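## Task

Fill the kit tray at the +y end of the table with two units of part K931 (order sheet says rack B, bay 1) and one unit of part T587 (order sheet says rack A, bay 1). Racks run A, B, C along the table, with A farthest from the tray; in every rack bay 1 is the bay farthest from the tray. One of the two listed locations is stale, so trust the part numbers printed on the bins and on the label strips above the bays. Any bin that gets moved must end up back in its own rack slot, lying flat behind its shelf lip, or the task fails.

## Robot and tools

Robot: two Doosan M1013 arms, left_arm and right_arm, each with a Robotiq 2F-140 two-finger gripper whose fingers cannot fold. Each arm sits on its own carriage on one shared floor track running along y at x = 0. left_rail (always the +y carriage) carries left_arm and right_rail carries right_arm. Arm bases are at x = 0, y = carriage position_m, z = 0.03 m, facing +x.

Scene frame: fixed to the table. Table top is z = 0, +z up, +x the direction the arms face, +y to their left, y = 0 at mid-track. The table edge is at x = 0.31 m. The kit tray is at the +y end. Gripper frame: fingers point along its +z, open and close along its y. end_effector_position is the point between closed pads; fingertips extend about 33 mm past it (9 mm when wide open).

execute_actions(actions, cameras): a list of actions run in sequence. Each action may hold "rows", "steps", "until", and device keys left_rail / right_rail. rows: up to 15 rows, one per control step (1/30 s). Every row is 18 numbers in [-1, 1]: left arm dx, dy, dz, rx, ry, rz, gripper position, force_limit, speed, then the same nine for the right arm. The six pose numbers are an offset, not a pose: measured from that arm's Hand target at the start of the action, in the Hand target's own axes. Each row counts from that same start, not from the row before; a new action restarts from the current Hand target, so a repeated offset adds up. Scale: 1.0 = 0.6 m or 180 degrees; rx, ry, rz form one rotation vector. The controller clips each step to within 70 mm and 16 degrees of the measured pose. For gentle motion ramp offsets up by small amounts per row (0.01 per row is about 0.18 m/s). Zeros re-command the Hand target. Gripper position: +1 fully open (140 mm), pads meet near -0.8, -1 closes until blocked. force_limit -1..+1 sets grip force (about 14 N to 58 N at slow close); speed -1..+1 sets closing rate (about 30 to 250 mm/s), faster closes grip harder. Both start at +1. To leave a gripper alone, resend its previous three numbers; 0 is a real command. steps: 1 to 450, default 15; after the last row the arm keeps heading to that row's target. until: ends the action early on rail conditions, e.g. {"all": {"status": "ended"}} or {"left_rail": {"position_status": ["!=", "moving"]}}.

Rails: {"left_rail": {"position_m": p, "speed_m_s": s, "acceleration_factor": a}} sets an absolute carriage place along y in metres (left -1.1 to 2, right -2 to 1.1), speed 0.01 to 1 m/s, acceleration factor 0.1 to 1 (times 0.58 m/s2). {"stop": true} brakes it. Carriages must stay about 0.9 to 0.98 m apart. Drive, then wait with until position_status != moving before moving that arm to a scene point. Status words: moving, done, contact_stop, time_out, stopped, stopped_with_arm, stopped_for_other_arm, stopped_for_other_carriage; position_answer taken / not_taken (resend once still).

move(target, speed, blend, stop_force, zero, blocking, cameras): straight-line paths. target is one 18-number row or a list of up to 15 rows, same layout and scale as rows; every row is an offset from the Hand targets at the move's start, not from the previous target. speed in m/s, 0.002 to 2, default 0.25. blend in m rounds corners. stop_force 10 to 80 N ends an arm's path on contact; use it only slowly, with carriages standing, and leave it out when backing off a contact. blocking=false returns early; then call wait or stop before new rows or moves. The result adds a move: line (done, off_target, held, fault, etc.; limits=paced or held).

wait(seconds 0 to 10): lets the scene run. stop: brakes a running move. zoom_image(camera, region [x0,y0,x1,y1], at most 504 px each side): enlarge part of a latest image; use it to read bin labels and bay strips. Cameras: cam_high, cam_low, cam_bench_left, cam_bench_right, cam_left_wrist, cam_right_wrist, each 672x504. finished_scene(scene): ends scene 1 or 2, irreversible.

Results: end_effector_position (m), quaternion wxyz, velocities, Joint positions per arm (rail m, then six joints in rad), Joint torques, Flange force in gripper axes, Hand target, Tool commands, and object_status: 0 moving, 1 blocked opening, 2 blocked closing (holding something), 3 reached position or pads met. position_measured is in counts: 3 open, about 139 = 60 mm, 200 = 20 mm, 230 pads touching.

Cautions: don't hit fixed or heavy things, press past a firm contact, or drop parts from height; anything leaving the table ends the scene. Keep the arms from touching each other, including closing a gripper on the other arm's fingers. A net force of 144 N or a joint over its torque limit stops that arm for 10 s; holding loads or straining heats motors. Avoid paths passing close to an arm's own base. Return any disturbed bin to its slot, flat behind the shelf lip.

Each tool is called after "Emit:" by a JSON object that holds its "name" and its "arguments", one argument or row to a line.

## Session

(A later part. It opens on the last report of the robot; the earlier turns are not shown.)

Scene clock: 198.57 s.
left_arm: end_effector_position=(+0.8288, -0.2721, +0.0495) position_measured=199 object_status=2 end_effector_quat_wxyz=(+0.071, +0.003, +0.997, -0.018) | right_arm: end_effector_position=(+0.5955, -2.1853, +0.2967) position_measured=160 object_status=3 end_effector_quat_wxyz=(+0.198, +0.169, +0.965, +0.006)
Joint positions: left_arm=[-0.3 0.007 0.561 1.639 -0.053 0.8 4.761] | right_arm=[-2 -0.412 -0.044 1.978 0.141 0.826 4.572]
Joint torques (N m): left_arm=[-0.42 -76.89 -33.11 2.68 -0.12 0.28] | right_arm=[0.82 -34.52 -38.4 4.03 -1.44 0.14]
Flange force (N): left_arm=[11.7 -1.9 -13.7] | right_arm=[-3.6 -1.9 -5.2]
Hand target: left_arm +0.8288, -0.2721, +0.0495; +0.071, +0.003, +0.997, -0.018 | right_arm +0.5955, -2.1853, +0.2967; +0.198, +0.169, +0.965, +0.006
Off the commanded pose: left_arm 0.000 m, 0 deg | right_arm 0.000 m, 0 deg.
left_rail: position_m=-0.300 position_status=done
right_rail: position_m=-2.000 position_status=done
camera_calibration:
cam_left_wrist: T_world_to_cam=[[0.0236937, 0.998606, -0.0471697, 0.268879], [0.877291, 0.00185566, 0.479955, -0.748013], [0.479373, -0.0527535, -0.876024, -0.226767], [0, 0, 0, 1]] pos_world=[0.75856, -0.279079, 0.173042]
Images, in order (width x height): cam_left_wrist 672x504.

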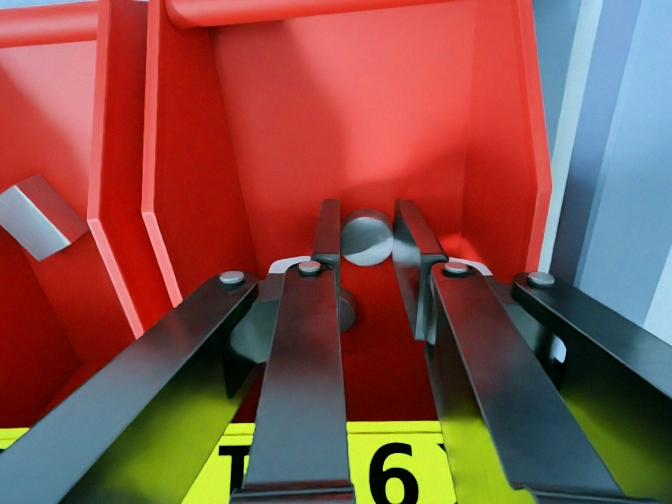

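Emit:
{"name": "move", "arguments": {
  "target": [
    [-0.0236,-0.006,-0.165,0,0,0,-1,0,-1,0,0,0,0,0,0,-0.25,-0.1,-1],
    [0.204,-0.017,-0.45,0,0,0,-1,0,-1,0,0,0,0,0,0,-0.25,-0.1,-1]
  ],
  "speed": 0.12,
  "blend": [0.02,0],
  "cameras": []
}}

Emit:
{"name": "execute_actions", "arguments": {
  "actions": [
    {"left_rail":{"position_m":1.98,"acceleration_factor":0.6},"steps":300,"until":{"all":{"status":"ended"}}}
  ],
  "cameras": ["cam_left_wrist"]
}}

Emit:
{"name": "move", "arguments": {
  "target": [
    [-0.05,0.083,0.0,0,0,0,-1,0,-1,0,0,0,0,0,0,-0.25,-0.1,-1],
    [0.009,0.096,0.415,0,0,0,-1,0,-1,0,0,0,0,0,0,-0.25,-0.1,-1]
  ],
  "speed": 0.15,
  "cameras": ["cam_left_wrist"]
}}

Scene clock: 204.87 s.
left_arm: end_effector_position=(+0.6692, -0.2717, +0.2995) position_measured=199 object_status=2 end_effector_quat_wxyz=(+0.071, +0.003, +0.997, -0.018) | right_arm: end_effector_position=(+0.5955, -2.1853, +0.2967) position_measured=160 object_status=3 end_effector_quat_wxyz=(+0.198, +0.169, +0.965, +0.006)
Joint positions: left_arm=[-0.3 0.01 0.144 1.731 -0.042 1.124 4.745] | right_arm=[-2 -0.412 -0.044 1.978 0.141 0.826 4.572]
Joint torques (N m): left_arm=[2.22 -51.65 -42.62 3.93 0.24 0.3] | right_arm=[0.91 -34.37 -38.58 4.02 -1.41 0.2]
Flange force (N): left_arm=[9.5 -4.9 0.9] | right_arm=[-2.6 -2.6 -5.5]
Hand target: left_arm +0.6692, -0.2718, +0.2995; +0.071, +0.003, +0.997, -0.018 | right_arm +0.5955, -2.1853, +0.2967; +0.198, +0.169, +0.965, +0.006
Off the commanded pose: left_arm 0.000 m, 0 deg | right_arm 0.000 m, 0 deg.
left_rail: position_m=-0.300 position_status=done
right_rail: position_m=-2.000 position_status=done
move: done
No camera images: "cameras" was empty.

Scene clock: 210.23 s.
left_arm: end_effector_position=(+0.6692, +2.0082, +0.2995) position_measured=199 object_status=2 end_effector_quat_wxyz=(+0.071, +0.003, +0.997, -0.018) | right_arm: end_effector_position=(+0.5955, -2.1853, +0.2967) position_measured=160 object_status=3 end_effector_quat_wxyz=(+0.198, +0.169, +0.965, +0.006)
Joint positions: left_arm=[1.98 0.01 0.144 1.731 -0.042 1.124 4.745] | right_arm=[-2 -0.412 -0.044 1.978 0.141 0.826 4.572]
Joint torques (N m): left_arm=[2.34 -51.8 -42.6 3.95 0.28 0.3] | right_arm=[0.74 -34.18 -38.54 4.06 -1.43 0.14]
Flange force (N): left_arm=[9.5 -4.8 1.4] | right_arm=[-3.1 -2.2 -5.2]
Hand target: left_arm +0.6692, +2.0082, +0.2995; +0.071, +0.003, +0.997, -0.018 | right_arm +0.5955, -2.1853, +0.2967; +0.198, +0.169, +0.965, +0.006
Tool commands: left_gripper/position=-1.0 left_gripper/force_limit=+0.0 left_gripper/speed=-1.0 right_gripper/position=-0.25 right_gripper/force_limit=-0.1 right_gripper/speed=-1.0
Off the commanded pose: left_arm 0.000 m, 0 deg | right_arm 0.000 m, 0 deg.
left_rail: position_m=1.980 position_status=done
right_rail: position_m=-2.000 position_status=done
camera_calibration:
cam_left_wrist: T_world_to_cam=[[0.0237752, 0.998606, -0.0471244, -1.99263], [0.877289, 0.00176252, 0.479959, -0.732079], [0.479373, -0.0527528, -0.876024, 0.189122], [0, 0, 0, 1]] pos_world=[0.59896, 2.00112, 0.423142]
Images, in order (width x height): cam_left_wrist 672x504.

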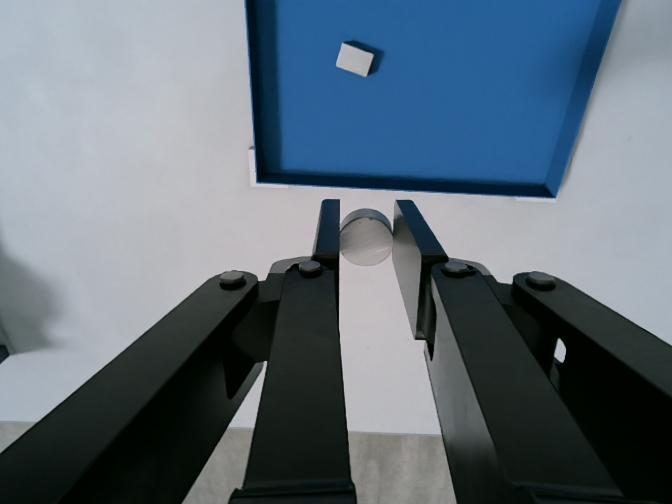

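Scene clock: 212.87 s.
left_arm: end_effector_position=(+0.6997, +2.0566, +0.0503) position_measured=199 object_status=2 end_effector_quat_wxyz=(+0.071, +0.003, +0.997, -0.018) | right_arm: end_effector_position=(+0.5955, -2.1853, +0.2967) position_measured=160 object_status=3 end_effector_quat_wxyz=(+0.198, +0.169, +0.965, +0.006)
Joint positions: left_arm=[1.98 0.083 0.401 1.902 -0.075 0.7 4.857] | right_arm=[-2 -0.412 -0.044 1.978 0.141 0.826 4.572]
Joint torques (N m): left_arm=[2.33 -68 -33.67 2.97 0.24 0.32] | right_arm=[1.05 -34.3 -38.45 4.03 -1.46 0.19]
Flange force (N): left_arm=[9.2 -5.9 -3.6] | right_arm=[-3.1 -2.8 -5.4]
Hand target: left_arm +0.6998, +2.0566, +0.0504; +0.071, +0.003, +0.997, -0.018 | right_arm +0.5955, -2.1853, +0.2967; +0.198, +0.169, +0.965, +0.006
Off the commanded pose: left_arm 0.000 m, 0 deg | right_arm 0.000 m, 0 deg.
left_rail: position_m=1.980 position_status=done
right_rail: position_m=-2.000 position_status=done
move: done
camera_calibration:
cam_left_wrist: T_world_to_cam=[[0.0237693, 0.998606, -0.047125, -2.05343], [0.877354, 0.00176075, 0.47984, -0.639332], [0.479254, -0.0527508, -0.87609, -0.0411687], [0, 0, 0, 1]] pos_world=[0.62946, 2.04952, 0.173942]
Images, in order (width x height): cam_left_wrist 672x504.

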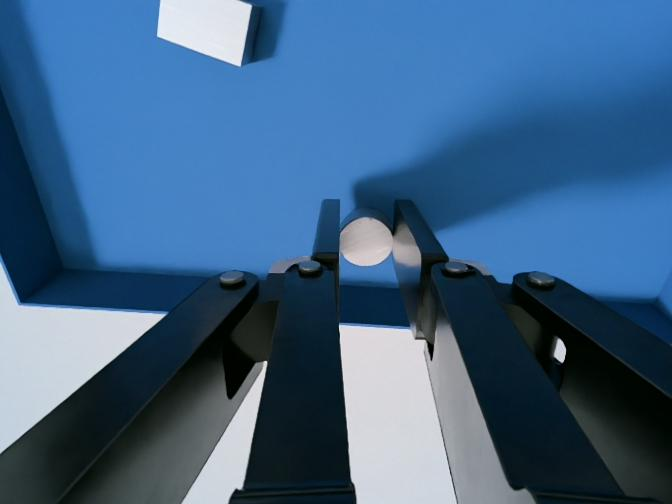

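Emit:
{"name": "move", "arguments": {
  "target": [0.0028,0,0.022,0,0,0,-1,0,-1,0,0,0,0,0,0,-0.25,-0.1,-1],
  "speed": 0.01,
  "stop_force": 10,
  "cameras": []
}}

Emit:
{"name": "execute_actions", "arguments": {
  "actions": [
    {"rows":[[0,0,0,0,0,0,-0.4,0,-1,0,0,0,0,0,0,-0.25,-0.1,-1]],"steps":40}
  ],
  "cameras": []
}}

Emit:
{"name": "move", "arguments": {
  "target": [0.03,-0.08,-0.42,0,0,0,-0.4,0,-1,0,0,0,0,0,0,-0.25,-0.1,-1],
  "speed": 0.2,
  "cameras": []
}}

Emit:
{"name": "execute_actions", "arguments": {
  "actions": [
    {"left_rail":{"position_m":-0.3,"acceleration_factor":1},"steps":300,"until":{"all":{"status":"ended"}}}
  ],
  "cameras": ["cam_left_wrist"]
}}

Scene clock: 216.47 s.
left_arm: end_effector_position=(+0.7000, +2.0563, +0.0415) position_measured=199 object_status=2 end_effector_quat_wxyz=(+0.071, +0.003, +0.997, -0.018) | right_arm: end_effector_position=(+0.5955, -2.1853, +0.2967) position_measured=160 object_status=3 end_effector_quat_wxyz=(+0.198, +0.169, +0.965, +0.006)
Joint positions: left_arm=[1.98 0.082 0.412 1.907 -0.077 0.685 4.858] | right_arm=[-2 -0.412 -0.044 1.978 0.141 0.826 4.572]
Joint torques (N m): left_arm=[1.27 -51.38 -27.46 3 -1.57 0.3] | right_arm=[0.65 -34.45 -38.57 4.07 -1.47 0.15]
Flange force (N): left_arm=[13.5 -6.2 -31.1] | right_arm=[-2.7 -1.7 -5.9]
Hand target: left_arm +0.7000, +2.0563, +0.0415; +0.071, +0.003, +0.997, -0.018 (not the last commanded pose) | right_arm +0.5955, -2.1853, +0.2967; +0.198, +0.169, +0.965, +0.006
Off the commanded pose: left_arm 0.004 m, 0 deg | right_arm 0.000 m, 0 deg.
left_rail: position_m=1.980 position_status=done
right_rail: position_m=-2.000 position_status=done
move: contact (left_arm)
No camera images: "cameras" was empty.

Scene clock: 218.00 s.
left_arm: end_effector_position=(+0.7000, +2.0562, +0.0415) position_measured=179 object_status=3 end_effector_quat_wxyz=(+0.071, +0.003, +0.997, -0.018) | right_arm: end_effector_position=(+0.5955, -2.1853, +0.2967) position_measured=160 object_status=3 end_effector_quat_wxyz=(+0.198, +0.169, +0.965, +0.006)
Joint positions: left_arm=[1.98 0.082 0.412 1.907 -0.077 0.685 4.858] | right_arm=[-2 -0.412 -0.044 1.978 0.141 0.826 4.572]
Joint torques (N m): left_arm=[1.95 -67.97 -33 2.96 0.29 0.33] | right_arm=[0.49 -34.16 -38.6 4.01 -1.42 0.18]
Flange force (N): left_arm=[8.8 -5.3 -3.7] | right_arm=[-2.1 -1.4 -6.2]
Hand target: left_arm +0.7000, +2.0563, +0.0415; +0.071, +0.003, +0.997, -0.018 | right_arm +0.5955, -2.1853, +0.2967; +0.198, +0.169, +0.965, +0.006
Off the commanded pose: left_arm 0.000 m, 0 deg | right_arm 0.000 m, 0 deg.
left_rail: position_m=1.980 position_status=done
right_rail: position_m=-2.000 position_status=done
No camera images: "cameras" was empty.

Scene clock: 219.63 s.
left_arm: end_effector_position=(+0.6458, +2.0177, +0.2899) position_measured=179 object_status=3 end_effector_quat_wxyz=(+0.071, +0.003, +0.997, -0.018) | right_arm: end_effector_position=(+0.5955, -2.1853, +0.2967) position_measured=160 object_status=3 end_effector_quat_wxyz=(+0.198, +0.169, +0.965, +0.006)
Joint positions: left_arm=[1.98 0.026 0.114 1.784 -0.046 1.102 4.763] | right_arm=[-2 -0.412 -0.044 1.978 0.141 0.826 4.572]
Joint torques (N m): left_arm=[2.19 -48.12 -42.33 3.91 0.27 0.32] | right_arm=[1.08 -34.19 -38.5 4.01 -1.43 0.15]
Flange force (N): left_arm=[9.6 -5.6 0.2] | right_arm=[-2.7 -2.9 -5.8]
Hand target: left_arm +0.6459, +2.0177, +0.2899; +0.071, +0.003, +0.997, -0.018 | right_arm +0.5955, -2.1853, +0.2967; +0.198, +0.169, +0.965, +0.006
Off the commanded pose: left_arm 0.000 m, 0 deg | right_arm 0.000 m, 0 deg.
left_rail: position_m=1.980 position_status=done
right_rail: position_m=-2.000 position_status=done
move: done
No camera images: "cameras" was empty.

Scene clock: 223.87 s.
left_arm: end_effector_position=(+0.6459, -0.2622, +0.2899) position_measured=179 object_status=3 end_effector_quat_wxyz=(+0.071, +0.003, +0.997, -0.018) | right_arm: end_effector_position=(+0.5955, -2.1853, +0.2967) position_measured=160 object_status=3 end_effector_quat_wxyz=(+0.198, +0.169, +0.965, +0.006)
Joint positions: left_arm=[-0.3 0.026 0.114 1.784 -0.046 1.102 4.763] | right_arm=[-2 -0.412 -0.044 1.978 0.141 0.826 4.572]
Joint torques (N m): left_arm=[2.07 -48.35 -42.2 3.94 0.29 0.31] | right_arm=[0.97 -34.36 -38.54 4.04 -1.41 0.2]
Flange force (N): left_arm=[9.5 -5.4 0.0] | right_arm=[-3.0 -2.8 -5.2]
Hand target: left_arm +0.6459, -0.2623, +0.2899; +0.071, +0.003, +0.997, -0.018 | right_arm +0.5955, -2.1853, +0.2967; +0.198, +0.169, +0.965, +0.006
Tool commands: left_gripper/position=-0.4 left_gripper/force_limit=+0.0 left_gripper/speed=-1.0 right_gripper/position=-0.25 right_gripper/force_limit=-0.1 right_gripper/speed=-1.0
Off the commanded pose: left_arm 0.000 m, 0 deg | right_arm 0.000 m, 0 deg.
left_rail: position_m=-0.300 position_status=done
right_rail: position_m=-2.000 position_status=done
camera_calibration:
cam_left_wrist: T_world_to_cam=[[0.0236925, 0.998606, -0.0471677, 0.274765], [0.877249, 0.00186031, 0.480031, -0.702962], [0.47945, -0.052751, -0.875982, 0.0719631], [0, 0, 0, 1]] pos_world=[0.57566, -0.269279, 0.413442]
Images, in order (width x height): cam_left_wrist 672x504.

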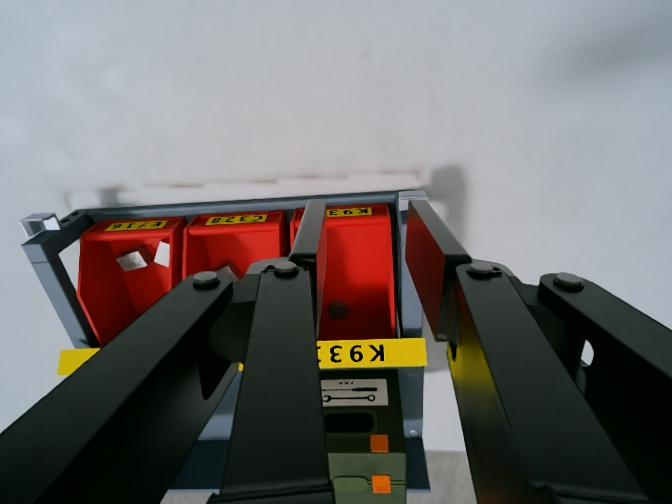

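Emit:
{"name": "move", "arguments": {
  "target": [-0.2365,-0.0213,0.308,0,-0.139,0,-0.42,0,-1,0,0,0,0,0,0,-0.25,-0.1,-1],
  "speed": 0.15,
  "cameras": []
}}

Emit:
{"name": "move", "arguments": {
  "target": [0,0,0,0.0303,0.0017,0.0467,-0.42,0,-1,0,0,0,0,0,0,-0.25,-0.1,-1],
  "speed": 0.15,
  "cameras": ["cam_left_wrist"]
}}

Scene clock: 231.53 s.
left_arm: end_effector_position=(+0.8124, -0.2826, +0.1277) position_measured=182 object_status=3 end_effector_quat_wxyz=(+0.286, -0.001, +0.958, -0.019) | right_arm: end_effector_position=(+0.5955, -2.1853, +0.2967) position_measured=160 object_status=3 end_effector_quat_wxyz=(+0.198, +0.169, +0.965, +0.006)
Joint positions: left_arm=[-0.3 -0.008 0.336 1.94 -0.108 0.288 4.797] | right_arm=[-2 -0.412 -0.044 1.978 0.141 0.826 4.572]
Joint torques (N m): left_arm=[2.85 -63.5 -35.32 3.09 -0.89 0.35] | right_arm=[0.93 -34.6 -38.38 4.06 -1.43 0.2]
Flange force (N): left_arm=[6.5 -7.6 -6.7] | right_arm=[-3.4 -2.4 -5.5]
Hand target: left_arm +0.8125, -0.2825, +0.1278; +0.286, -0.001, +0.958, -0.019 | right_arm +0.5955, -2.1853, +0.2967; +0.198, +0.169, +0.965, +0.006
Off the commanded pose: left_arm 0.000 m, 0 deg | right_arm 0.000 m, 0 deg.
left_rail: position_m=-0.300 position_status=done
right_rail: position_m=-2.000 position_status=done
move: done
No camera images: "cameras" was empty.

Scene clock: 232.60 s.
left_arm: end_effector_position=(+0.8125, -0.2825, +0.1278) position_measured=182 object_status=3 end_effector_quat_wxyz=(+0.283, +0.083, +0.954, -0.043) | right_arm: end_effector_position=(+0.5955, -2.1853, +0.2967) position_measured=160 object_status=3 end_effector_quat_wxyz=(+0.198, +0.169, +0.965, +0.006)
Joint positions: left_arm=[-0.3 0.041 0.345 1.926 -0.469 0.341 5.329] | right_arm=[-2 -0.412 -0.044 1.978 0.141 0.826 4.572]
Joint torques (N m): left_arm=[1.98 -63.14 -34.46 2.48 -0.57 0.25] | right_arm=[0.75 -34.27 -38.59 4.07 -1.42 0.18]
Flange force (N): left_arm=[5.0 -7.0 -6.8] | right_arm=[-2.8 -2.2 -5.2]
Hand target: left_arm +0.8125, -0.2825, +0.1278; +0.283, +0.083, +0.954, -0.043 | right_arm +0.5955, -2.1853, +0.2967; +0.198, +0.169, +0.965, +0.006
Off the commanded pose: left_arm 0.000 m, 0 deg | right_arm 0.000 m, 0 deg.
left_rail: position_m=-0.300 position_status=done
right_rail: position_m=-2.000 position_status=done
move: done
camera_calibration:
cam_left_wrist: T_world_to_cam=[[0.200652, 0.978878, -0.039196, 0.133074], [0.584953, -0.0876181, 0.806321, -0.600817], [0.785856, -0.184718, -0.590178, -0.473741], [0, 0, 0, 1]] pos_world=[0.69704, -0.270414, 0.210076]
Images, in order (width x height): cam_left_wrist 672x504.

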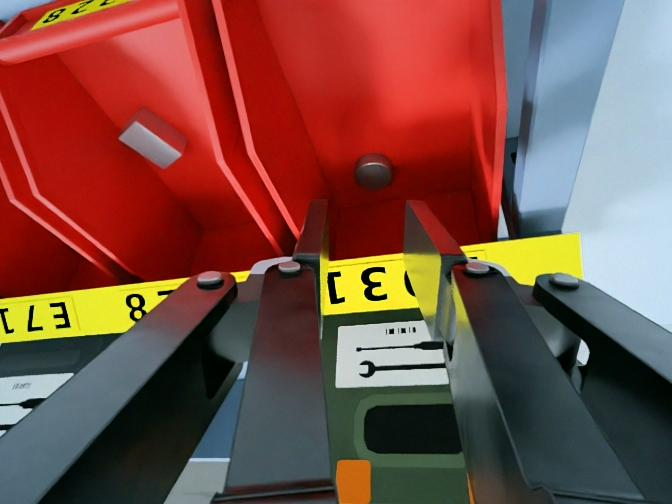

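Emit:
{"name": "move", "arguments": {
  "target": [0.0081,0.0067,0.1453,0,0,0,-0.42,0,-1,0,0,0,0,0,0,-0.25,-0.1,-1],
  "speed": 0.025,
  "stop_force": 14,
  "cameras": ["cam_left_wrist"]
}}

Scene clock: 238.70 s.
left_arm: end_effector_position=(+0.8501, -0.2884, +0.0620) position_measured=182 object_status=3 end_effector_quat_wxyz=(+0.283, +0.083, +0.954, -0.043) | right_arm: end_effector_position=(+0.5955, -2.1853, +0.2967) position_measured=160 object_status=3 end_effector_quat_wxyz=(+0.198, +0.169, +0.965, +0.006)
Joint positions: left_arm=[-0.3 0.03 0.468 1.891 -0.596 0.262 5.454] | right_arm=[-2 -0.412 -0.044 1.978 0.141 0.826 4.572]
Joint torques (N m): left_arm=[2.05 -71.87 -31.5 2.16 -0.36 0.33] | right_arm=[0.85 -34.49 -38.47 4.02 -1.46 0.16]
Flange force (N): left_arm=[0.0 0.0 0.0] | right_arm=[-3.3 -2.3 -5.4]
Hand target: left_arm +0.8501, -0.2883, +0.0620; +0.283, +0.083, +0.954, -0.043 (not the last commanded pose) | right_arm +0.5955, -2.1853, +0.2967; +0.198, +0.169, +0.965, +0.006
Off the commanded pose: left_arm 0.011 m, 0 deg | right_arm 0.000 m, 0 deg.
left_rail: position_m=-0.300 position_status=done
right_rail: position_m=-2.000 position_status=done
move: given up (left_arm; no force reading, so stop_force could not act: that arm's path ended)
camera_calibration:
cam_left_wrist: T_world_to_cam=[[0.200729, 0.97886, -0.0392532, 0.128595], [0.584946, -0.0876172, 0.806326, -0.570201], [0.785841, -0.184814, -0.590168, -0.543133], [0, 0, 0, 1]] pos_world=[0.73454, -0.276214, 0.144276]
Images, in order (width x height): cam_left_wrist 672x504.

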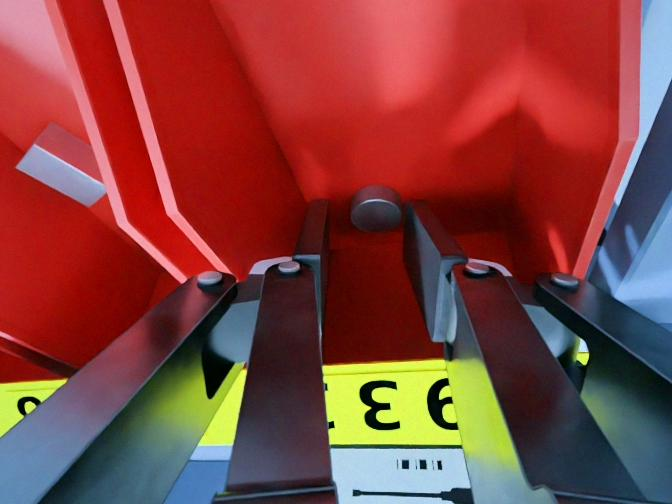

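Emit:
{"name": "move", "arguments": {
  "target": [0.001,0.006,0.0195,0,0,0,-0.42,0,-1,0,0,0,0,0,0,-0.25,-0.1,-1],
  "speed": 0.015,
  "cameras": ["cam_left_wrist"]
}}

Emit:
{"name": "execute_actions", "arguments": {
  "actions": [
    {"rows":[[0,0,0,0,0,0,-1,0,-1,0,0,0,0,0,0,-0.25,-0.1,-1]],"steps":60}
  ],
  "cameras": ["cam_left_wrist"]
}}

Scene clock: 241.50 s.
left_arm: end_effector_position=(+0.8565, -0.2862, +0.0518) position_measured=182 object_status=3 end_effector_quat_wxyz=(+0.283, +0.083, +0.954, -0.043) | right_arm: end_effector_position=(+0.5955, -2.1853, +0.2967) position_measured=160 object_status=3 end_effector_quat_wxyz=(+0.198, +0.169, +0.965, +0.006)
Joint positions: left_arm=[-0.3 0.033 0.488 1.882 -0.625 0.254 5.486] | right_arm=[-2 -0.412 -0.044 1.978 0.141 0.826 4.572]
Joint torques (N m): left_arm=[1.91 -73.25 -30.93 2.03 -0.38 0.27] | right_arm=[0.98 -34.39 -38.59 4.06 -1.45 0.16]
Flange force (N): left_arm=[0.0 0.0 0.0] | right_arm=[-2.8 -2.3 -5.4]
Hand target: left_arm +0.8565, -0.2862, +0.0518; +0.283, +0.083, +0.954, -0.043 | right_arm +0.5955, -2.1853, +0.2967; +0.198, +0.169, +0.965, +0.006
Off the commanded pose: left_arm 0.000 m, 0 deg | right_arm 0.000 m, 0 deg.
left_rail: position_m=-0.300 position_status=done
right_rail: position_m=-2.000 position_status=done
move: done
camera_calibration:
cam_left_wrist: T_world_to_cam=[[0.200652, 0.978878, -0.039196, 0.124888], [0.584953, -0.0876181, 0.806321, -0.565599], [0.785856, -0.184718, -0.590178, -0.553855], [0, 0, 0, 1]] pos_world=[0.74104, -0.274114, 0.134076]
Images, in order (width x height): cam_left_wrist 672x504.

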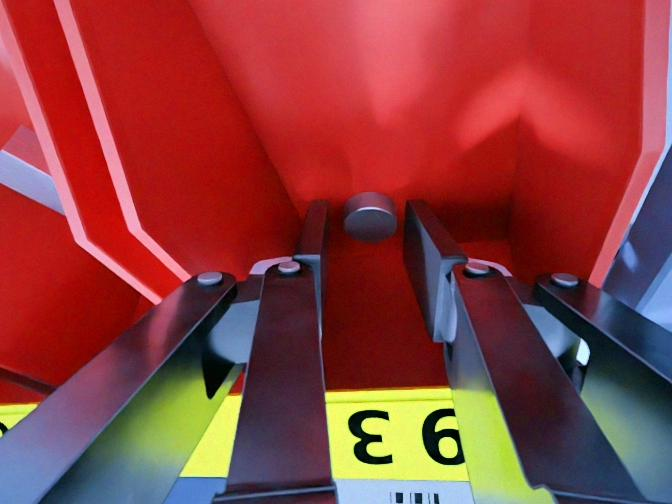

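Scene clock: 243.70 s.
left_arm: end_effector_position=(+0.8565, -0.2862, +0.0518) position_measured=232 object_status=3 end_effector_quat_wxyz=(+0.283, +0.083, +0.954, -0.043) | right_arm: end_effector_position=(+0.5955, -2.1853, +0.2967) position_measured=160 object_status=3 end_effector_quat_wxyz=(+0.198, +0.169, +0.965, +0.006)
Joint positions: left_arm=[-0.3 0.033 0.488 1.882 -0.625 0.254 5.486] | right_arm=[-2 -0.412 -0.044 1.978 0.141 0.826 4.572]
Joint torques (N m): left_arm=[2.09 -73.04 -30.92 2.01 -0.4 0.3] | right_arm=[1.09 -34.46 -38.57 4.04 -1.45 0.16]
Flange force (N): left_arm=[0.0 0.0 0.0] | right_arm=[-3.1 -2.8 -5.1]
Hand target: left_arm +0.8565, -0.2862, +0.0518; +0.283, +0.083, +0.954, -0.043 | right_arm +0.5955, -2.1853, +0.2967; +0.198, +0.169, +0.965, +0.006
Off the commanded pose: left_arm 0.000 m, 0 deg | right_arm 0.000 m, 0 deg.
left_rail: position_m=-0.300 position_status=done
right_rail: position_m=-2.000 position_status=done
camera_calibration:
cam_left_wrist: T_world_to_cam=[[0.200652, 0.978878, -0.039196, 0.124908], [0.584953, -0.0876181, 0.806321, -0.56554], [0.785856, -0.184718, -0.590178, -0.553777], [0, 0, 0, 1]] pos_world=[0.74094, -0.274114, 0.134076]
Images, in order (width x height): cam_left_wrist 672x504.

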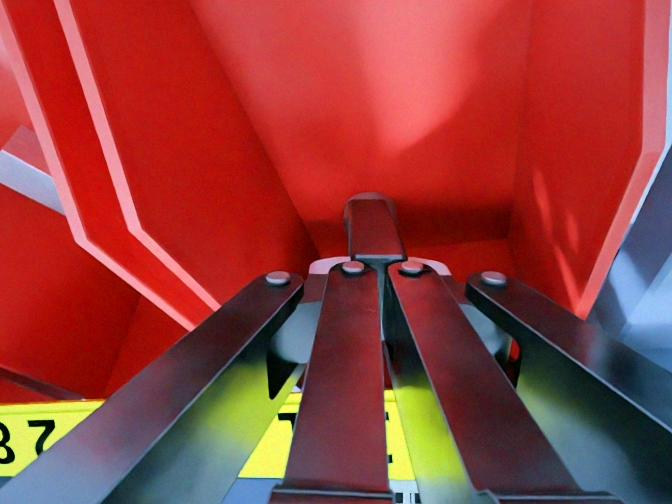

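Emit:
{"name": "move", "arguments": {
  "target": [0.055,-0.0122,-0.0355,0,0,0,-1,0,-1,0,0,0,0,0,0,-0.25,-0.1,-1],
  "speed": 0.03,
  "cameras": []
}}

Emit:
{"name": "move", "arguments": {
  "target": [0.06,0,-0.11,0,0,0,-0.42,0,0,0,0,0,0,0,0,-0.25,-0.1,-1],
  "speed": 0.08,
  "cameras": ["cam_left_wrist"]
}}

Scene clock: 250.97 s.
left_arm: end_effector_position=(+0.8165, -0.2862, +0.0518) position_measured=232 object_status=3 end_effector_quat_wxyz=(+0.283, +0.083, +0.954, -0.043) | right_arm: end_effector_position=(+0.5955, -2.1853, +0.2967) position_measured=160 object_status=3 end_effector_quat_wxyz=(+0.198, +0.169, +0.965, +0.006)
Joint positions: left_arm=[-0.3 0.035 0.441 1.963 -0.714 0.228 5.579] | right_arm=[-2 -0.412 -0.044 1.978 0.141 0.826 4.572]
Joint torques (N m): left_arm=[2.01 -67.47 -29.74 1.76 -0.26 0.28] | right_arm=[1.12 -34.42 -38.56 4.02 -1.46 0.11]
Flange force (N): left_arm=[0.0 0.0 0.0] | right_arm=[-2.9 -2.4 -5.7]
Hand target: left_arm +0.8165, -0.2862, +0.0518; +0.283, +0.083, +0.954, -0.043 | right_arm +0.5955, -2.1853, +0.2967; +0.198, +0.169, +0.965, +0.006
Off the commanded pose: left_arm 0.000 m, 0 deg | right_arm 0.000 m, 0 deg.
left_rail: position_m=-0.300 position_status=done
right_rail: position_m=-2.000 position_status=done
move: done
No camera images: "cameras" was empty.

Scene clock: 252.20 s.
left_arm: end_effector_position=(+0.7516, -0.2728, +0.0872) position_measured=182 object_status=3 end_effector_quat_wxyz=(+0.283, +0.083, +0.954, -0.043) | right_arm: end_effector_position=(+0.5955, -2.1853, +0.2967) position_measured=160 object_status=3 end_effector_quat_wxyz=(+0.198, +0.169, +0.965, +0.006)
Joint positions: left_arm=[-0.3 0.062 0.318 2.067 -0.702 0.254 5.587] | right_arm=[-2 -0.412 -0.044 1.978 0.141 0.826 4.572]
Joint torques (N m): left_arm=[2.37 -56.84 -30.25 1.77 -0.26 0.35] | right_arm=[0.86 -34.26 -38.47 4 -1.46 0.2]
Flange force (N): left_arm=[0.0 0.0 0.0] | right_arm=[-2.7 -2.5 -5.9]
Hand target: left_arm +0.7516, -0.2728, +0.0872; +0.283, +0.083, +0.954, -0.043 | right_arm +0.5955, -2.1853, +0.2967; +0.198, +0.169, +0.965, +0.006
Off the commanded pose: left_arm 0.000 m, 0 deg | right_arm 0.000 m, 0 deg.
left_rail: position_m=-0.300 position_status=done
right_rail: position_m=-2.000 position_status=done
move: done
camera_calibration:
cam_left_wrist: T_world_to_cam=[[0.200595, 0.978887, -0.0392754, 0.134259], [0.584973, -0.0875222, 0.806317, -0.531594], [0.785855, -0.184718, -0.590178, -0.448052], [0, 0, 0, 1]] pos_world=[0.63614, -0.260714, 0.169476]
Images, in order (width x height): cam_left_wrist 672x504.

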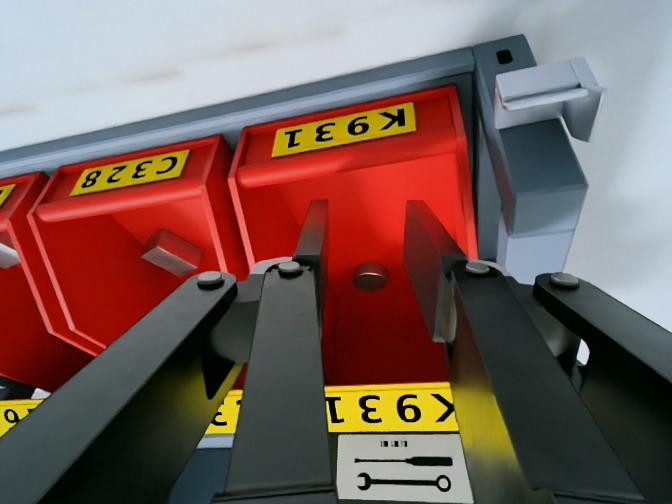

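Emit:
{"name": "move", "arguments": {
  "target": [
    [-0.04,0,-0.06,0,0.03,0,-0.42,0,0,0,0,0,0,0,0,-0.25,-0.1,-1],
    [-0.1268,0.0023,0.004,0,0.078,0,-0.42,0,0,0,0,0,0,0,0,-0.25,-0.1,-1]
  ],
  "speed": 0.12,
  "cameras": ["cam_left_wrist"]
}}

Scene clock: 256.57 s.
left_arm: end_effector_position=(+0.8159, -0.2820, +0.1268) position_measured=182 object_status=3 end_effector_quat_wxyz=(+0.165, +0.088, +0.982, -0.033) | right_arm: end_effector_position=(+0.5955, -2.1853, +0.2967) position_measured=160 object_status=3 end_effector_quat_wxyz=(+0.198, +0.169, +0.965, +0.006)
Joint positions: left_arm=[-0.3 0.02 0.409 1.751 -0.162 0.665 5.023] | right_arm=[-2 -0.412 -0.044 1.978 0.141 0.826 4.572]
Joint torques (N m): left_arm=[2.2 -71.97 -37.31 3.16 -0.21 0.33] | right_arm=[0.85 -34.3 -38.53 4.05 -1.45 0.19]
Flange force (N): left_arm=[8.5 -6.9 -6.2] | right_arm=[-2.7 -2.4 -5.8]
Hand target: left_arm +0.8159, -0.2820, +0.1268; +0.165, +0.088, +0.982, -0.033 | right_arm +0.5955, -2.1853, +0.2967; +0.198, +0.169, +0.965, +0.006
Off the commanded pose: left_arm 0.000 m, 0 deg | right_arm 0.000 m, 0 deg.
left_rail: position_m=-0.300 position_status=done
right_rail: position_m=-2.000 position_status=done
move: done
camera_calibration:
cam_left_wrist: T_world_to_cam=[[0.199119, 0.979015, -0.0433636, 0.133663], [0.758867, -0.126044, 0.638932, -0.733436], [0.620058, -0.160131, -0.76804, -0.312118], [0, 0, 0, 1]] pos_world=[0.723497, -0.273282, 0.234693]
Images, in order (width x height): cam_left_wrist 672x504.

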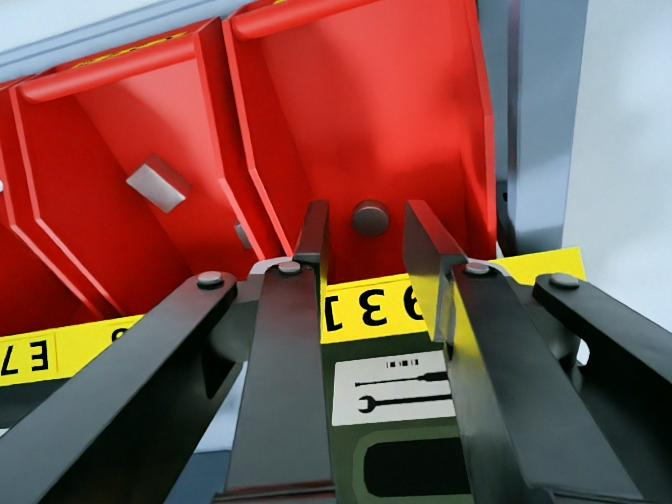

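Emit:
{"name": "move", "arguments": {
  "target": [0.0042,0.0045,0.027,0,-0.061,0,-0.42,0,0,0,0,0,0,0,0,-0.25,-0.1,-1],
  "speed": 0.08,
  "cameras": ["cam_left_wrist"]
}}

Emit:
{"name": "move", "arguments": {
  "target": [0,0,0.116,0,0,0,-0.42,0,0,0,0,0,0,0,0,-0.25,-0.1,-1],
  "speed": 0.025,
  "cameras": ["cam_left_wrist"]
}}

Scene clock: 265.70 s.
left_arm: end_effector_position=(+0.8192, -0.2805, +0.1106) position_measured=182 object_status=3 end_effector_quat_wxyz=(+0.258, +0.084, +0.962, -0.041) | right_arm: end_effector_position=(+0.5955, -2.1853, +0.2967) position_measured=160 object_status=3 end_effector_quat_wxyz=(+0.198, +0.169, +0.965, +0.006)
Joint positions: left_arm=[-0.3 0.039 0.382 1.889 -0.384 0.386 5.248] | right_arm=[-2 -0.412 -0.044 1.978 0.141 0.826 4.572]
Joint torques (N m): left_arm=[2.25 -66.47 -34.46 2.66 -0.54 0.32] | right_arm=[0.94 -34.36 -38.52 4.01 -1.47 0.21]
Flange force (N): left_arm=[5.4 -7.7 -7.6] | right_arm=[-3.1 -2.7 -5.3]
Hand target: left_arm +0.8192, -0.2805, +0.1106; +0.258, +0.084, +0.962, -0.041 | right_arm +0.5955, -2.1853, +0.2967; +0.198, +0.169, +0.965, +0.006
Off the commanded pose: left_arm 0.000 m, 0 deg | right_arm 0.000 m, 0 deg.
left_rail: position_m=-0.300 position_status=done
right_rail: position_m=-2.000 position_status=done
move: done
camera_calibration:
cam_left_wrist: T_world_to_cam=[[0.200386, 0.978895, -0.0401194, 0.129304], [0.626224, -0.0964843, 0.77365, -0.623381], [0.753452, -0.180152, -0.632341, -0.456207], [0, 0, 0, 1]] pos_world=[0.708195, -0.268909, 0.198988]
Images, in order (width x height): cam_left_wrist 672x504.

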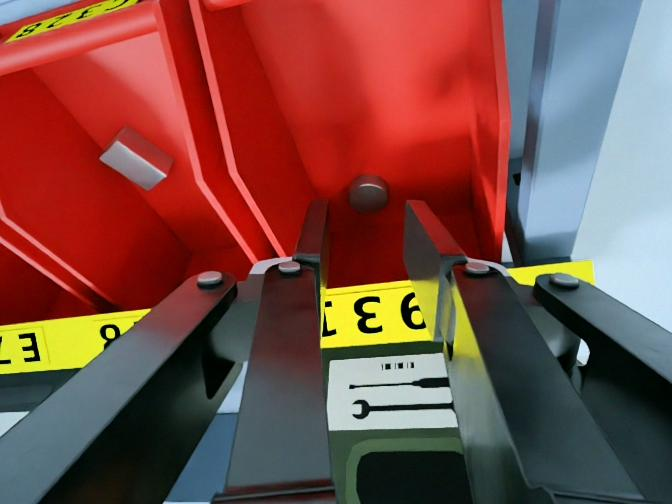

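Scene clock: 268.73 s.
left_arm: end_effector_position=(+0.8533, -0.2890, +0.0505) position_measured=182 object_status=3 end_effector_quat_wxyz=(+0.258, +0.084, +0.962, -0.041) | right_arm: end_effector_position=(+0.5955, -2.1853, +0.2967) position_measured=160 object_status=3 end_effector_quat_wxyz=(+0.198, +0.169, +0.965, +0.006)
Joint positions: left_arm=[-0.3 0.025 0.492 1.855 -0.452 0.312 5.31] | right_arm=[-2 -0.412 -0.044 1.978 0.141 0.826 4.572]
Joint torques (N m): left_arm=[2.12 -74.65 -32.05 2.28 -0.48 0.31] | right_arm=[0.86 -34.43 -38.47 4.02 -1.45 0.15]
Flange force (N): left_arm=[4.1 -7.2 -8.3] | right_arm=[-2.8 -2.0 -5.7]
Hand target: left_arm +0.8533, -0.2890, +0.0505; +0.258, +0.084, +0.962, -0.041 | right_arm +0.5955, -2.1853, +0.2967; +0.198, +0.169, +0.965, +0.006
Off the commanded pose: left_arm 0.000 m, 0 deg | right_arm 0.000 m, 0 deg.
left_rail: position_m=-0.300 position_status=done
right_rail: position_m=-2.000 position_status=done
move: done
camera_calibration:
cam_left_wrist: T_world_to_cam=[[0.200457, 0.978878, -0.0401782, 0.128425], [0.626275, -0.0964973, 0.773607, -0.599026], [0.75339, -0.180238, -0.63239, -0.521487], [0, 0, 0, 1]] pos_world=[0.742295, -0.277509, 0.138788]
Images, in order (width x height): cam_left_wrist 672x504.

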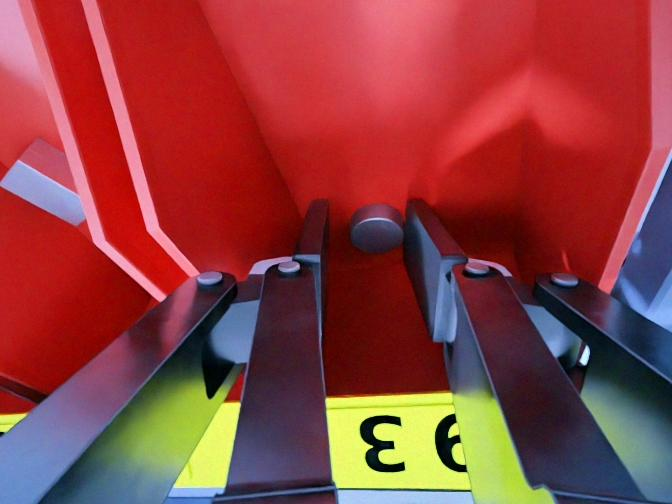

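Emit:
{"name": "move", "arguments": {
  "target": [0.0062,0.004,-0.001,0,0,0,-0.42,0,0,0,0,0,0,0,0,-0.25,-0.1,-1],
  "speed": 0.015,
  "cameras": []
}}

Emit:
{"name": "execute_actions", "arguments": {
  "actions": [
    {"rows":[[0,0,0,0,0,0,-1,-0.2,-1,0,0,0,0,0,0,-0.25,-0.1,-1]],"steps":60}
  ],
  "cameras": ["cam_left_wrist"]
}}

Scene clock: 271.27 s.
left_arm: end_effector_position=(+0.8502, -0.2860, +0.0491) position_measured=182 object_status=3 end_effector_quat_wxyz=(+0.258, +0.084, +0.962, -0.041) | right_arm: end_effector_position=(+0.5955, -2.1853, +0.2967) position_measured=160 object_status=3 end_effector_quat_wxyz=(+0.198, +0.169, +0.965, +0.006)
Joint positions: left_arm=[-0.3 0.029 0.49 1.861 -0.464 0.31 5.326] | right_arm=[-2 -0.412 -0.044 1.978 0.141 0.826 4.572]
Joint torques (N m): left_arm=[2.2 -74.24 -31.93 2.39 -0.44 0.31] | right_arm=[0.68 -34.37 -38.66 4.03 -1.44 0.18]
Flange force (N): left_arm=[4.8 -7.2 -7.5] | right_arm=[-2.4 -2.0 -5.8]
Hand target: left_arm +0.8502, -0.2860, +0.0491; +0.258, +0.084, +0.962, -0.041 | right_arm +0.5955, -2.1853, +0.2967; +0.198, +0.169, +0.965, +0.006
Off the commanded pose: left_arm 0.000 m, 0 deg | right_arm 0.000 m, 0 deg.
left_rail: position_m=-0.300 position_status=done
right_rail: position_m=-2.000 position_status=done
move: done
No camera images: "cameras" was empty.

Scene clock: 273.47 s.
left_arm: end_effector_position=(+0.8502, -0.2860, +0.0491) position_measured=230 object_status=3 end_effector_quat_wxyz=(+0.258, +0.084, +0.962, -0.041) | right_arm: end_effector_position=(+0.5955, -2.1853, +0.2967) position_measured=160 object_status=3 end_effector_quat_wxyz=(+0.198, +0.169, +0.965, +0.006)
Joint positions: left_arm=[-0.3 0.029 0.49 1.861 -0.464 0.31 5.326] | right_arm=[-2 -0.412 -0.044 1.978 0.141 0.826 4.572]
Joint torques (N m): left_arm=[1.98 -73.91 -32.01 2.35 -0.5 0.28] | right_arm=[1.04 -34.42 -38.68 4.04 -1.46 0.16]
Flange force (N): left_arm=[5.1 -7.2 -8.9] | right_arm=[-2.4 -2.7 -6.0]
Hand target: left_arm +0.8502, -0.2860, +0.0491; +0.258, +0.084, +0.962, -0.041 | right_arm +0.5955, -2.1853, +0.2967; +0.198, +0.169, +0.965, +0.006
Off the commanded pose: left_arm 0.000 m, 0 deg | right_arm 0.000 m, 0 deg.
left_rail: position_m=-0.300 position_status=done
right_rail: position_m=-2.000 position_status=done
camera_calibration:
cam_left_wrist: T_world_to_cam=[[0.200383, 0.978896, -0.0401169, 0.126105], [0.626282, -0.0964984, 0.773601, -0.595717], [0.753404, -0.180141, -0.632402, -0.519478], [0, 0, 0, 1]] pos_world=[0.739195, -0.274509, 0.137387]
Images, in order (width x height): cam_left_wrist 672x504.

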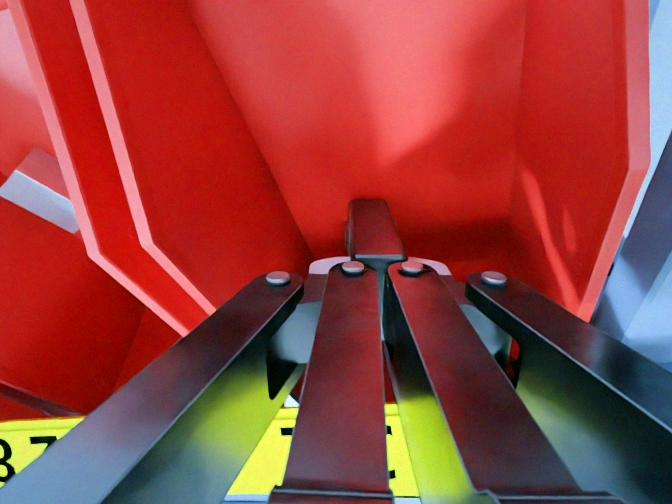

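Emit:
{"name": "move", "arguments": {
  "target": [
    [-0.07,0,-0.16,0,0,0,-1,0,0,0,0,0,0,0,0,-0.25,-0.1,-1],
    [0.2,0.03,-0.22,0,0,0,-1,0,0,0,0,0,0,0,0,-0.25,-0.1,-1]
  ],
  "speed": 0.15,
  "cameras": ["cam_left_wrist"]
}}

Scene clock: 284.57 s.
left_arm: end_effector_position=(+0.6867, -0.2353, +0.1021) position_measured=232 object_status=3 end_effector_quat_wxyz=(+0.258, +0.084, +0.962, -0.041) | right_arm: end_effector_position=(+0.5955, -2.1853, +0.2967) position_measured=160 object_status=3 end_effector_quat_wxyz=(+0.198, +0.169, +0.965, +0.006)
Joint positions: left_arm=[-0.3 0.134 0.228 2.133 -0.595 0.339 5.542] | right_arm=[-2 -0.412 -0.044 1.978 0.141 0.826 4.572]
Joint torques (N m): left_arm=[2.09 -48.47 -31.31 2.07 -0.26 0.34] | right_arm=[0.74 -34.35 -38.63 4.04 -1.45 0.19]
Flange force (N): left_arm=[3.7 -9.1 -6.1] | right_arm=[-2.6 -1.9 -5.6]
Hand target: left_arm +0.6866, -0.2353, +0.1021; +0.258, +0.084, +0.962, -0.041 | right_arm +0.5955, -2.1853, +0.2967; +0.198, +0.169, +0.965, +0.006
Off the commanded pose: left_arm 0.000 m, 0 deg | right_arm 0.000 m, 0 deg.
left_rail: position_m=-0.300 position_status=done
right_rail: position_m=-2.000 position_status=done
move: done
camera_calibration:
cam_left_wrist: T_world_to_cam=[[0.200386, 0.978895, -0.0401194, 0.111269], [0.626224, -0.0964843, 0.77365, -0.529469], [0.753452, -0.180152, -0.632341, -0.353607], [0, 0, 0, 1]] pos_world=[0.575695, -0.223709, 0.190488]
Images, in order (width x height): cam_left_wrist 672x504.

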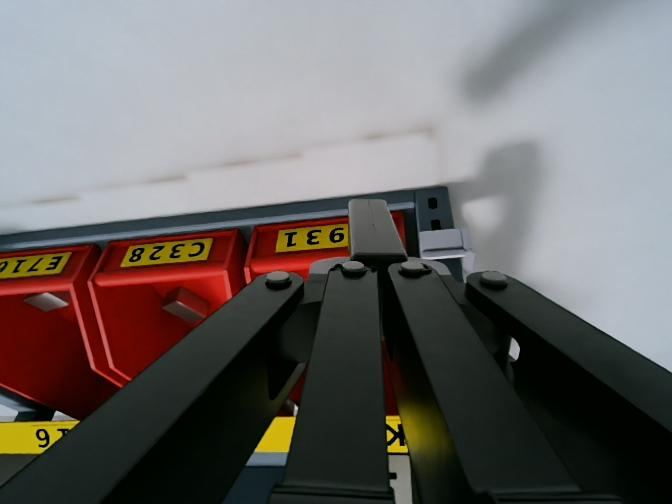

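Emit:
{"name": "move", "arguments": {
  "target": [
    [0.0663,-0.0672,0.046,0,0,0,-1,0,0,0,0,0,0,0,0,-0.25,-0.1,-1],
    [-0.0362,-0.0427,0.1048,0,0,0,-1,0,0,0,0,0,0,0,0,-0.25,-0.1,-1]
  ],
  "speed": [0.1,0.03],
  "cameras": ["cam_left_wrist"]
}}

Scene clock: 290.97 s.
left_arm: end_effector_position=(+0.7312, -0.2712, +0.0596) position_measured=232 object_status=3 end_effector_quat_wxyz=(+0.258, +0.084, +0.962, -0.041) | right_arm: end_effector_position=(+0.5955, -2.1853, +0.2967) position_measured=160 object_status=3 end_effector_quat_wxyz=(+0.198, +0.169, +0.965, +0.006)
Joint positions: left_arm=[-0.3 0.061 0.336 2.088 -0.635 0.259 5.528] | right_arm=[-2 -0.412 -0.044 1.978 0.141 0.826 4.572]
Joint torques (N m): left_arm=[2.04 -57.1 -29.11 1.74 -0.24 0.34] | right_arm=[0.79 -34.38 -38.6 4.05 -1.47 0.19]
Flange force (N): left_arm=[0.0 0.0 0.0] | right_arm=[-2.6 -1.9 -5.8]
Hand target: left_arm +0.7312, -0.2712, +0.0596; +0.258, +0.084, +0.962, -0.041 | right_arm +0.5955, -2.1853, +0.2967; +0.198, +0.169, +0.965, +0.006
Off the commanded pose: left_arm 0.000 m, 0 deg | right_arm 0.000 m, 0 deg.
left_rail: position_m=-0.300 position_status=done
right_rail: position_m=-2.000 position_status=done
move: done
camera_calibration:
cam_left_wrist: T_world_to_cam=[[0.200383, 0.978896, -0.0401169, 0.135884], [0.626282, -0.0964984, 0.773601, -0.527884], [0.753404, -0.180141, -0.632402, -0.420517], [0, 0, 0, 1]] pos_world=[0.620195, -0.259709, 0.147887]
Images, in order (width x height): cam_left_wrist 672x504.

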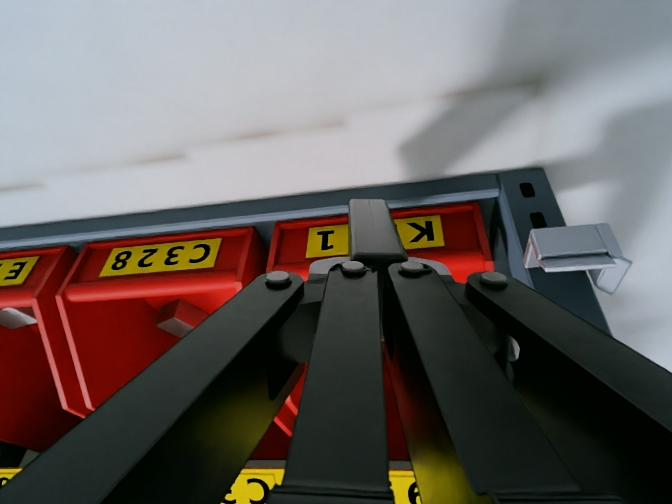

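Emit:
{"name": "move", "arguments": {
  "target": [-0.0427,0.0102,0.0245,0,0,0,-1,0,0,0,0,0,0,0,0,-0.25,-0.1,-1],
  "speed": 0.03,
  "cameras": ["cam_left_wrist"]
}}

Scene clock: 293.77 s.
left_arm: end_effector_position=(+0.7614, -0.2706, +0.0596) position_measured=232 object_status=3 end_effector_quat_wxyz=(+0.258, +0.084, +0.962, -0.041) | right_arm: end_effector_position=(+0.5955, -2.1853, +0.2967) position_measured=160 object_status=3 end_effector_quat_wxyz=(+0.198, +0.169, +0.965, +0.006)
Joint positions: left_arm=[-0.3 0.059 0.372 2.031 -0.588 0.275 5.478] | right_arm=[-2 -0.412 -0.044 1.978 0.141 0.826 4.572]
Joint torques (N m): left_arm=[0.06 -60.38 -33.95 1.71 -1.59 0.38] | right_arm=[1.28 -34.38 -38.52 4 -1.47 0.15]
Flange force (N): left_arm=[0.0 0.0 0.0] | right_arm=[-3.1 -3.2 -5.4]
Hand target: left_arm +0.7614, -0.2706, +0.0596; +0.258, +0.084, +0.962, -0.041 | right_arm +0.5955, -2.1853, +0.2967; +0.198, +0.169, +0.965, +0.006
Off the commanded pose: left_arm 0.000 m, 0 deg | right_arm 0.000 m, 0 deg.
left_rail: position_m=-0.300 position_status=done
right_rail: position_m=-2.000 position_status=done
move: done
camera_calibration:
cam_left_wrist: T_world_to_cam=[[0.200386, 0.978895, -0.0401194, 0.129244], [0.626224, -0.0964843, 0.77365, -0.546706], [0.753452, -0.180152, -0.632341, -0.443205], [0, 0, 0, 1]] pos_world=[0.650395, -0.259109, 0.147888]
Images, in order (width x height): cam_left_wrist 672x504.

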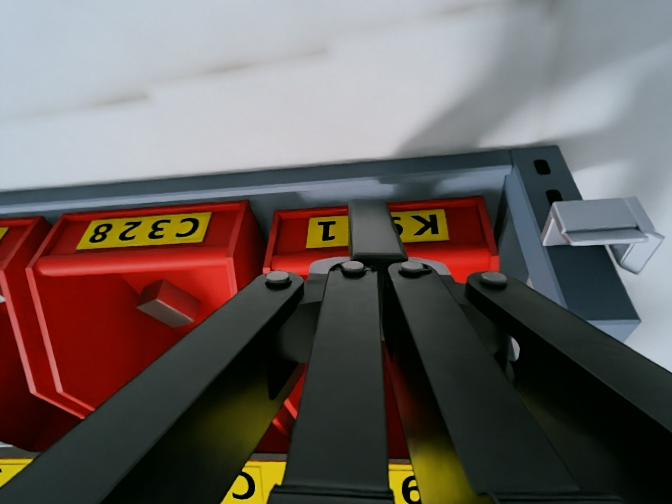

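Emit:
{"name": "move", "arguments": {
  "target": [-0.0356,0.0085,0.0204,0,0,0,-1,0,0,0,0,0,0,0,0,-0.25,-0.1,-1],
  "speed": 0.03,
  "cameras": []
}}

Emit:
{"name": "move", "arguments": {
  "target": [
    [-0.0,0,-0.1,0,0,0,-1,0,0,0,0,0,0,0,0,-0.25,-0.1,-1],
    [-0.1,0.02,-0.04,0,0,0,-1,0,0,0,0,0,0,0,0,-0.25,-0.1,-1]
  ],
  "speed": 0.1,
  "cameras": ["cam_left_wrist"]
}}

Scene clock: 296.97 s.
left_arm: end_effector_position=(+0.7865, -0.2701, +0.0596) position_measured=232 object_status=3 end_effector_quat_wxyz=(+0.258, +0.084, +0.962, -0.041) | right_arm: end_effector_position=(+0.5955, -2.1853, +0.2967) position_measured=160 object_status=3 end_effector_quat_wxyz=(+0.198, +0.169, +0.965, +0.006)
Joint positions: left_arm=[-0.3 0.058 0.403 1.982 -0.552 0.29 5.439] | right_arm=[-2 -0.412 -0.044 1.978 0.141 0.826 4.572]
Joint torques (N m): left_arm=[-1.97 -62.43 -33.83 1.55 -1.18 0.38] | right_arm=[0.65 -34.43 -38.55 4.03 -1.44 0.2]
Flange force (N): left_arm=[9.4 -4.8 -17.5] | right_arm=[-2.8 -2.0 -5.7]
Hand target: left_arm +0.7865, -0.2701, +0.0596; +0.258, +0.084, +0.962, -0.041 | right_arm +0.5955, -2.1853, +0.2967; +0.198, +0.169, +0.965, +0.006
Off the commanded pose: left_arm 0.000 m, 0 deg | right_arm 0.000 m, 0 deg.
left_rail: position_m=-0.300 position_status=done
right_rail: position_m=-2.000 position_status=done
move: done
No camera images: "cameras" was empty.

Scene clock: 298.77 s.
left_arm: end_effector_position=(+0.8281, -0.2638, +0.1101) position_measured=232 object_status=3 end_effector_quat_wxyz=(+0.258, +0.084, +0.962, -0.041) | right_arm: end_effector_position=(+0.5955, -2.1853, +0.2967) position_measured=160 object_status=3 end_effector_quat_wxyz=(+0.198, +0.169, +0.965, +0.006)
Joint positions: left_arm=[-0.3 0.063 0.396 1.868 -0.404 0.399 5.286] | right_arm=[-2 -0.412 -0.044 1.978 0.141 0.826 4.572]
Joint torques (N m): left_arm=[2.06 -68.01 -34.29 2.62 -0.48 0.33] | right_arm=[0.74 -34.16 -38.55 4.05 -1.46 0.19]
Flange force (N): left_arm=[5.2 -7.4 -6.1] | right_arm=[-2.6 -2.0 -5.8]
Hand target: left_arm +0.8281, -0.2638, +0.1101; +0.258, +0.084, +0.962, -0.041 | right_arm +0.5955, -2.1853, +0.2967; +0.198, +0.169, +0.965, +0.006
Off the commanded pose: left_arm 0.000 m, 0 deg | right_arm 0.000 m, 0 deg.
left_rail: position_m=-0.300 position_status=done
right_rail: position_m=-2.000 position_status=done
move: done
camera_calibration:
cam_left_wrist: T_world_to_cam=[[0.200457, 0.978878, -0.0401782, 0.111204], [0.626275, -0.0964973, 0.773607, -0.626919], [0.75339, -0.180238, -0.63239, -0.460269], [0, 0, 0, 1]] pos_world=[0.717095, -0.252309, 0.198388]
Images, in order (width x height): cam_left_wrist 672x504.

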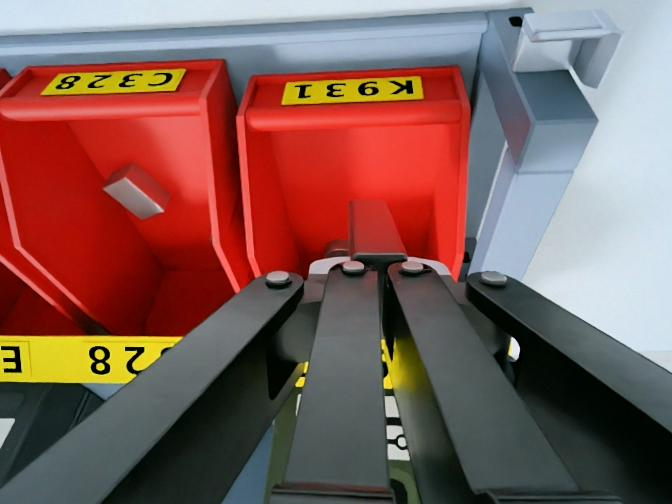

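Emit:
{"name": "move", "arguments": {
  "target": [0.0436,0.003,0.075,0,0,0,-1,0,0,0,0,0,0,0,0,-0.25,-0.1,-1],
  "speed": 0.1,
  "cameras": []
}}

Emit:
{"name": "move", "arguments": {
  "target": [0.0868,-0.0207,-0.0498,0,0,0,-1,0,0,0,0,0,0,0,0,-0.25,-0.1,-1],
  "speed": 0.35,
  "cameras": ["cam_left_wrist"]
}}

Scene clock: 301.90 s.
left_arm: end_effector_position=(+0.8282, -0.2639, +0.0580) position_measured=232 object_status=3 end_effector_quat_wxyz=(+0.258, +0.084, +0.962, -0.041) | right_arm: end_effector_position=(+0.5955, -2.1853, +0.2967) position_measured=160 object_status=3 end_effector_quat_wxyz=(+0.198, +0.169, +0.965, +0.006)
Joint positions: left_arm=[-0.3 0.063 0.455 1.898 -0.509 0.319 5.398] | right_arm=[-2 -0.412 -0.044 1.978 0.141 0.826 4.572]
Joint torques (N m): left_arm=[2.81 -70.65 -31.69 2.23 -0.43 0.29] | right_arm=[0.9 -34.38 -38.53 4.04 -1.46 0.13]
Flange force (N): left_arm=[3.8 -8.5 -7.9] | right_arm=[-2.8 -2.3 -5.8]
Hand target: left_arm +0.8282, -0.2639, +0.0580; +0.258, +0.084, +0.962, -0.041 | right_arm +0.5955, -2.1853, +0.2967; +0.198, +0.169, +0.965, +0.006
Off the commanded pose: left_arm 0.000 m, 0 deg | right_arm 0.000 m, 0 deg.
left_rail: position_m=-0.300 position_status=done
right_rail: position_m=-2.000 position_status=done
move: done
No camera images: "cameras" was empty.

Scene clock: 302.70 s.
left_arm: end_effector_position=(+0.7669, -0.2651, +0.0580) position_measured=232 object_status=3 end_effector_quat_wxyz=(+0.258, +0.084, +0.962, -0.041) | right_arm: end_effector_position=(+0.5955, -2.1853, +0.2967) position_measured=160 object_status=3 end_effector_quat_wxyz=(+0.198, +0.169, +0.965, +0.006)
Joint positions: left_arm=[-0.3 0.068 0.382 2.02 -0.596 0.28 5.492] | right_arm=[-2 -0.412 -0.044 1.978 0.141 0.826 4.572]
Joint torques (N m): left_arm=[3.5 -59.73 -21.4 2.69 2.46 0.4] | right_arm=[0.87 -34.17 -38.49 4.04 -1.43 0.18]
Flange force (N): left_arm=[-7.5 -7.7 -3.4] | right_arm=[-2.9 -2.4 -5.5]
Hand target: left_arm +0.7669, -0.2651, +0.0580; +0.258, +0.084, +0.962, -0.041 | right_arm +0.5955, -2.1853, +0.2967; +0.198, +0.169, +0.965, +0.006
Off the commanded pose: left_arm 0.000 m, 0 deg | right_arm 0.000 m, 0 deg.
left_rail: position_m=-0.300 position_status=done
right_rail: position_m=-2.000 position_status=done
move: done
camera_calibration:
cam_left_wrist: T_world_to_cam=[[0.200383, 0.978896, -0.0401169, 0.122597], [0.626282, -0.0964984, 0.773601, -0.548406], [0.753404, -0.180141, -0.632402, -0.447309], [0, 0, 0, 1]] pos_world=[0.655895, -0.253509, 0.146287]
Images, in order (width x height): cam_left_wrist 672x504.

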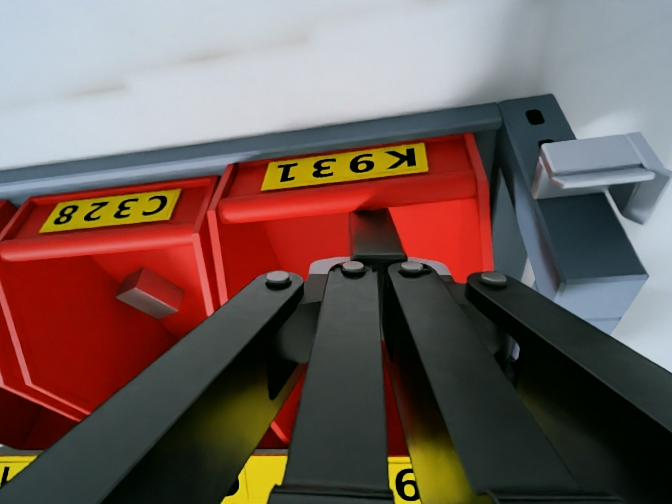

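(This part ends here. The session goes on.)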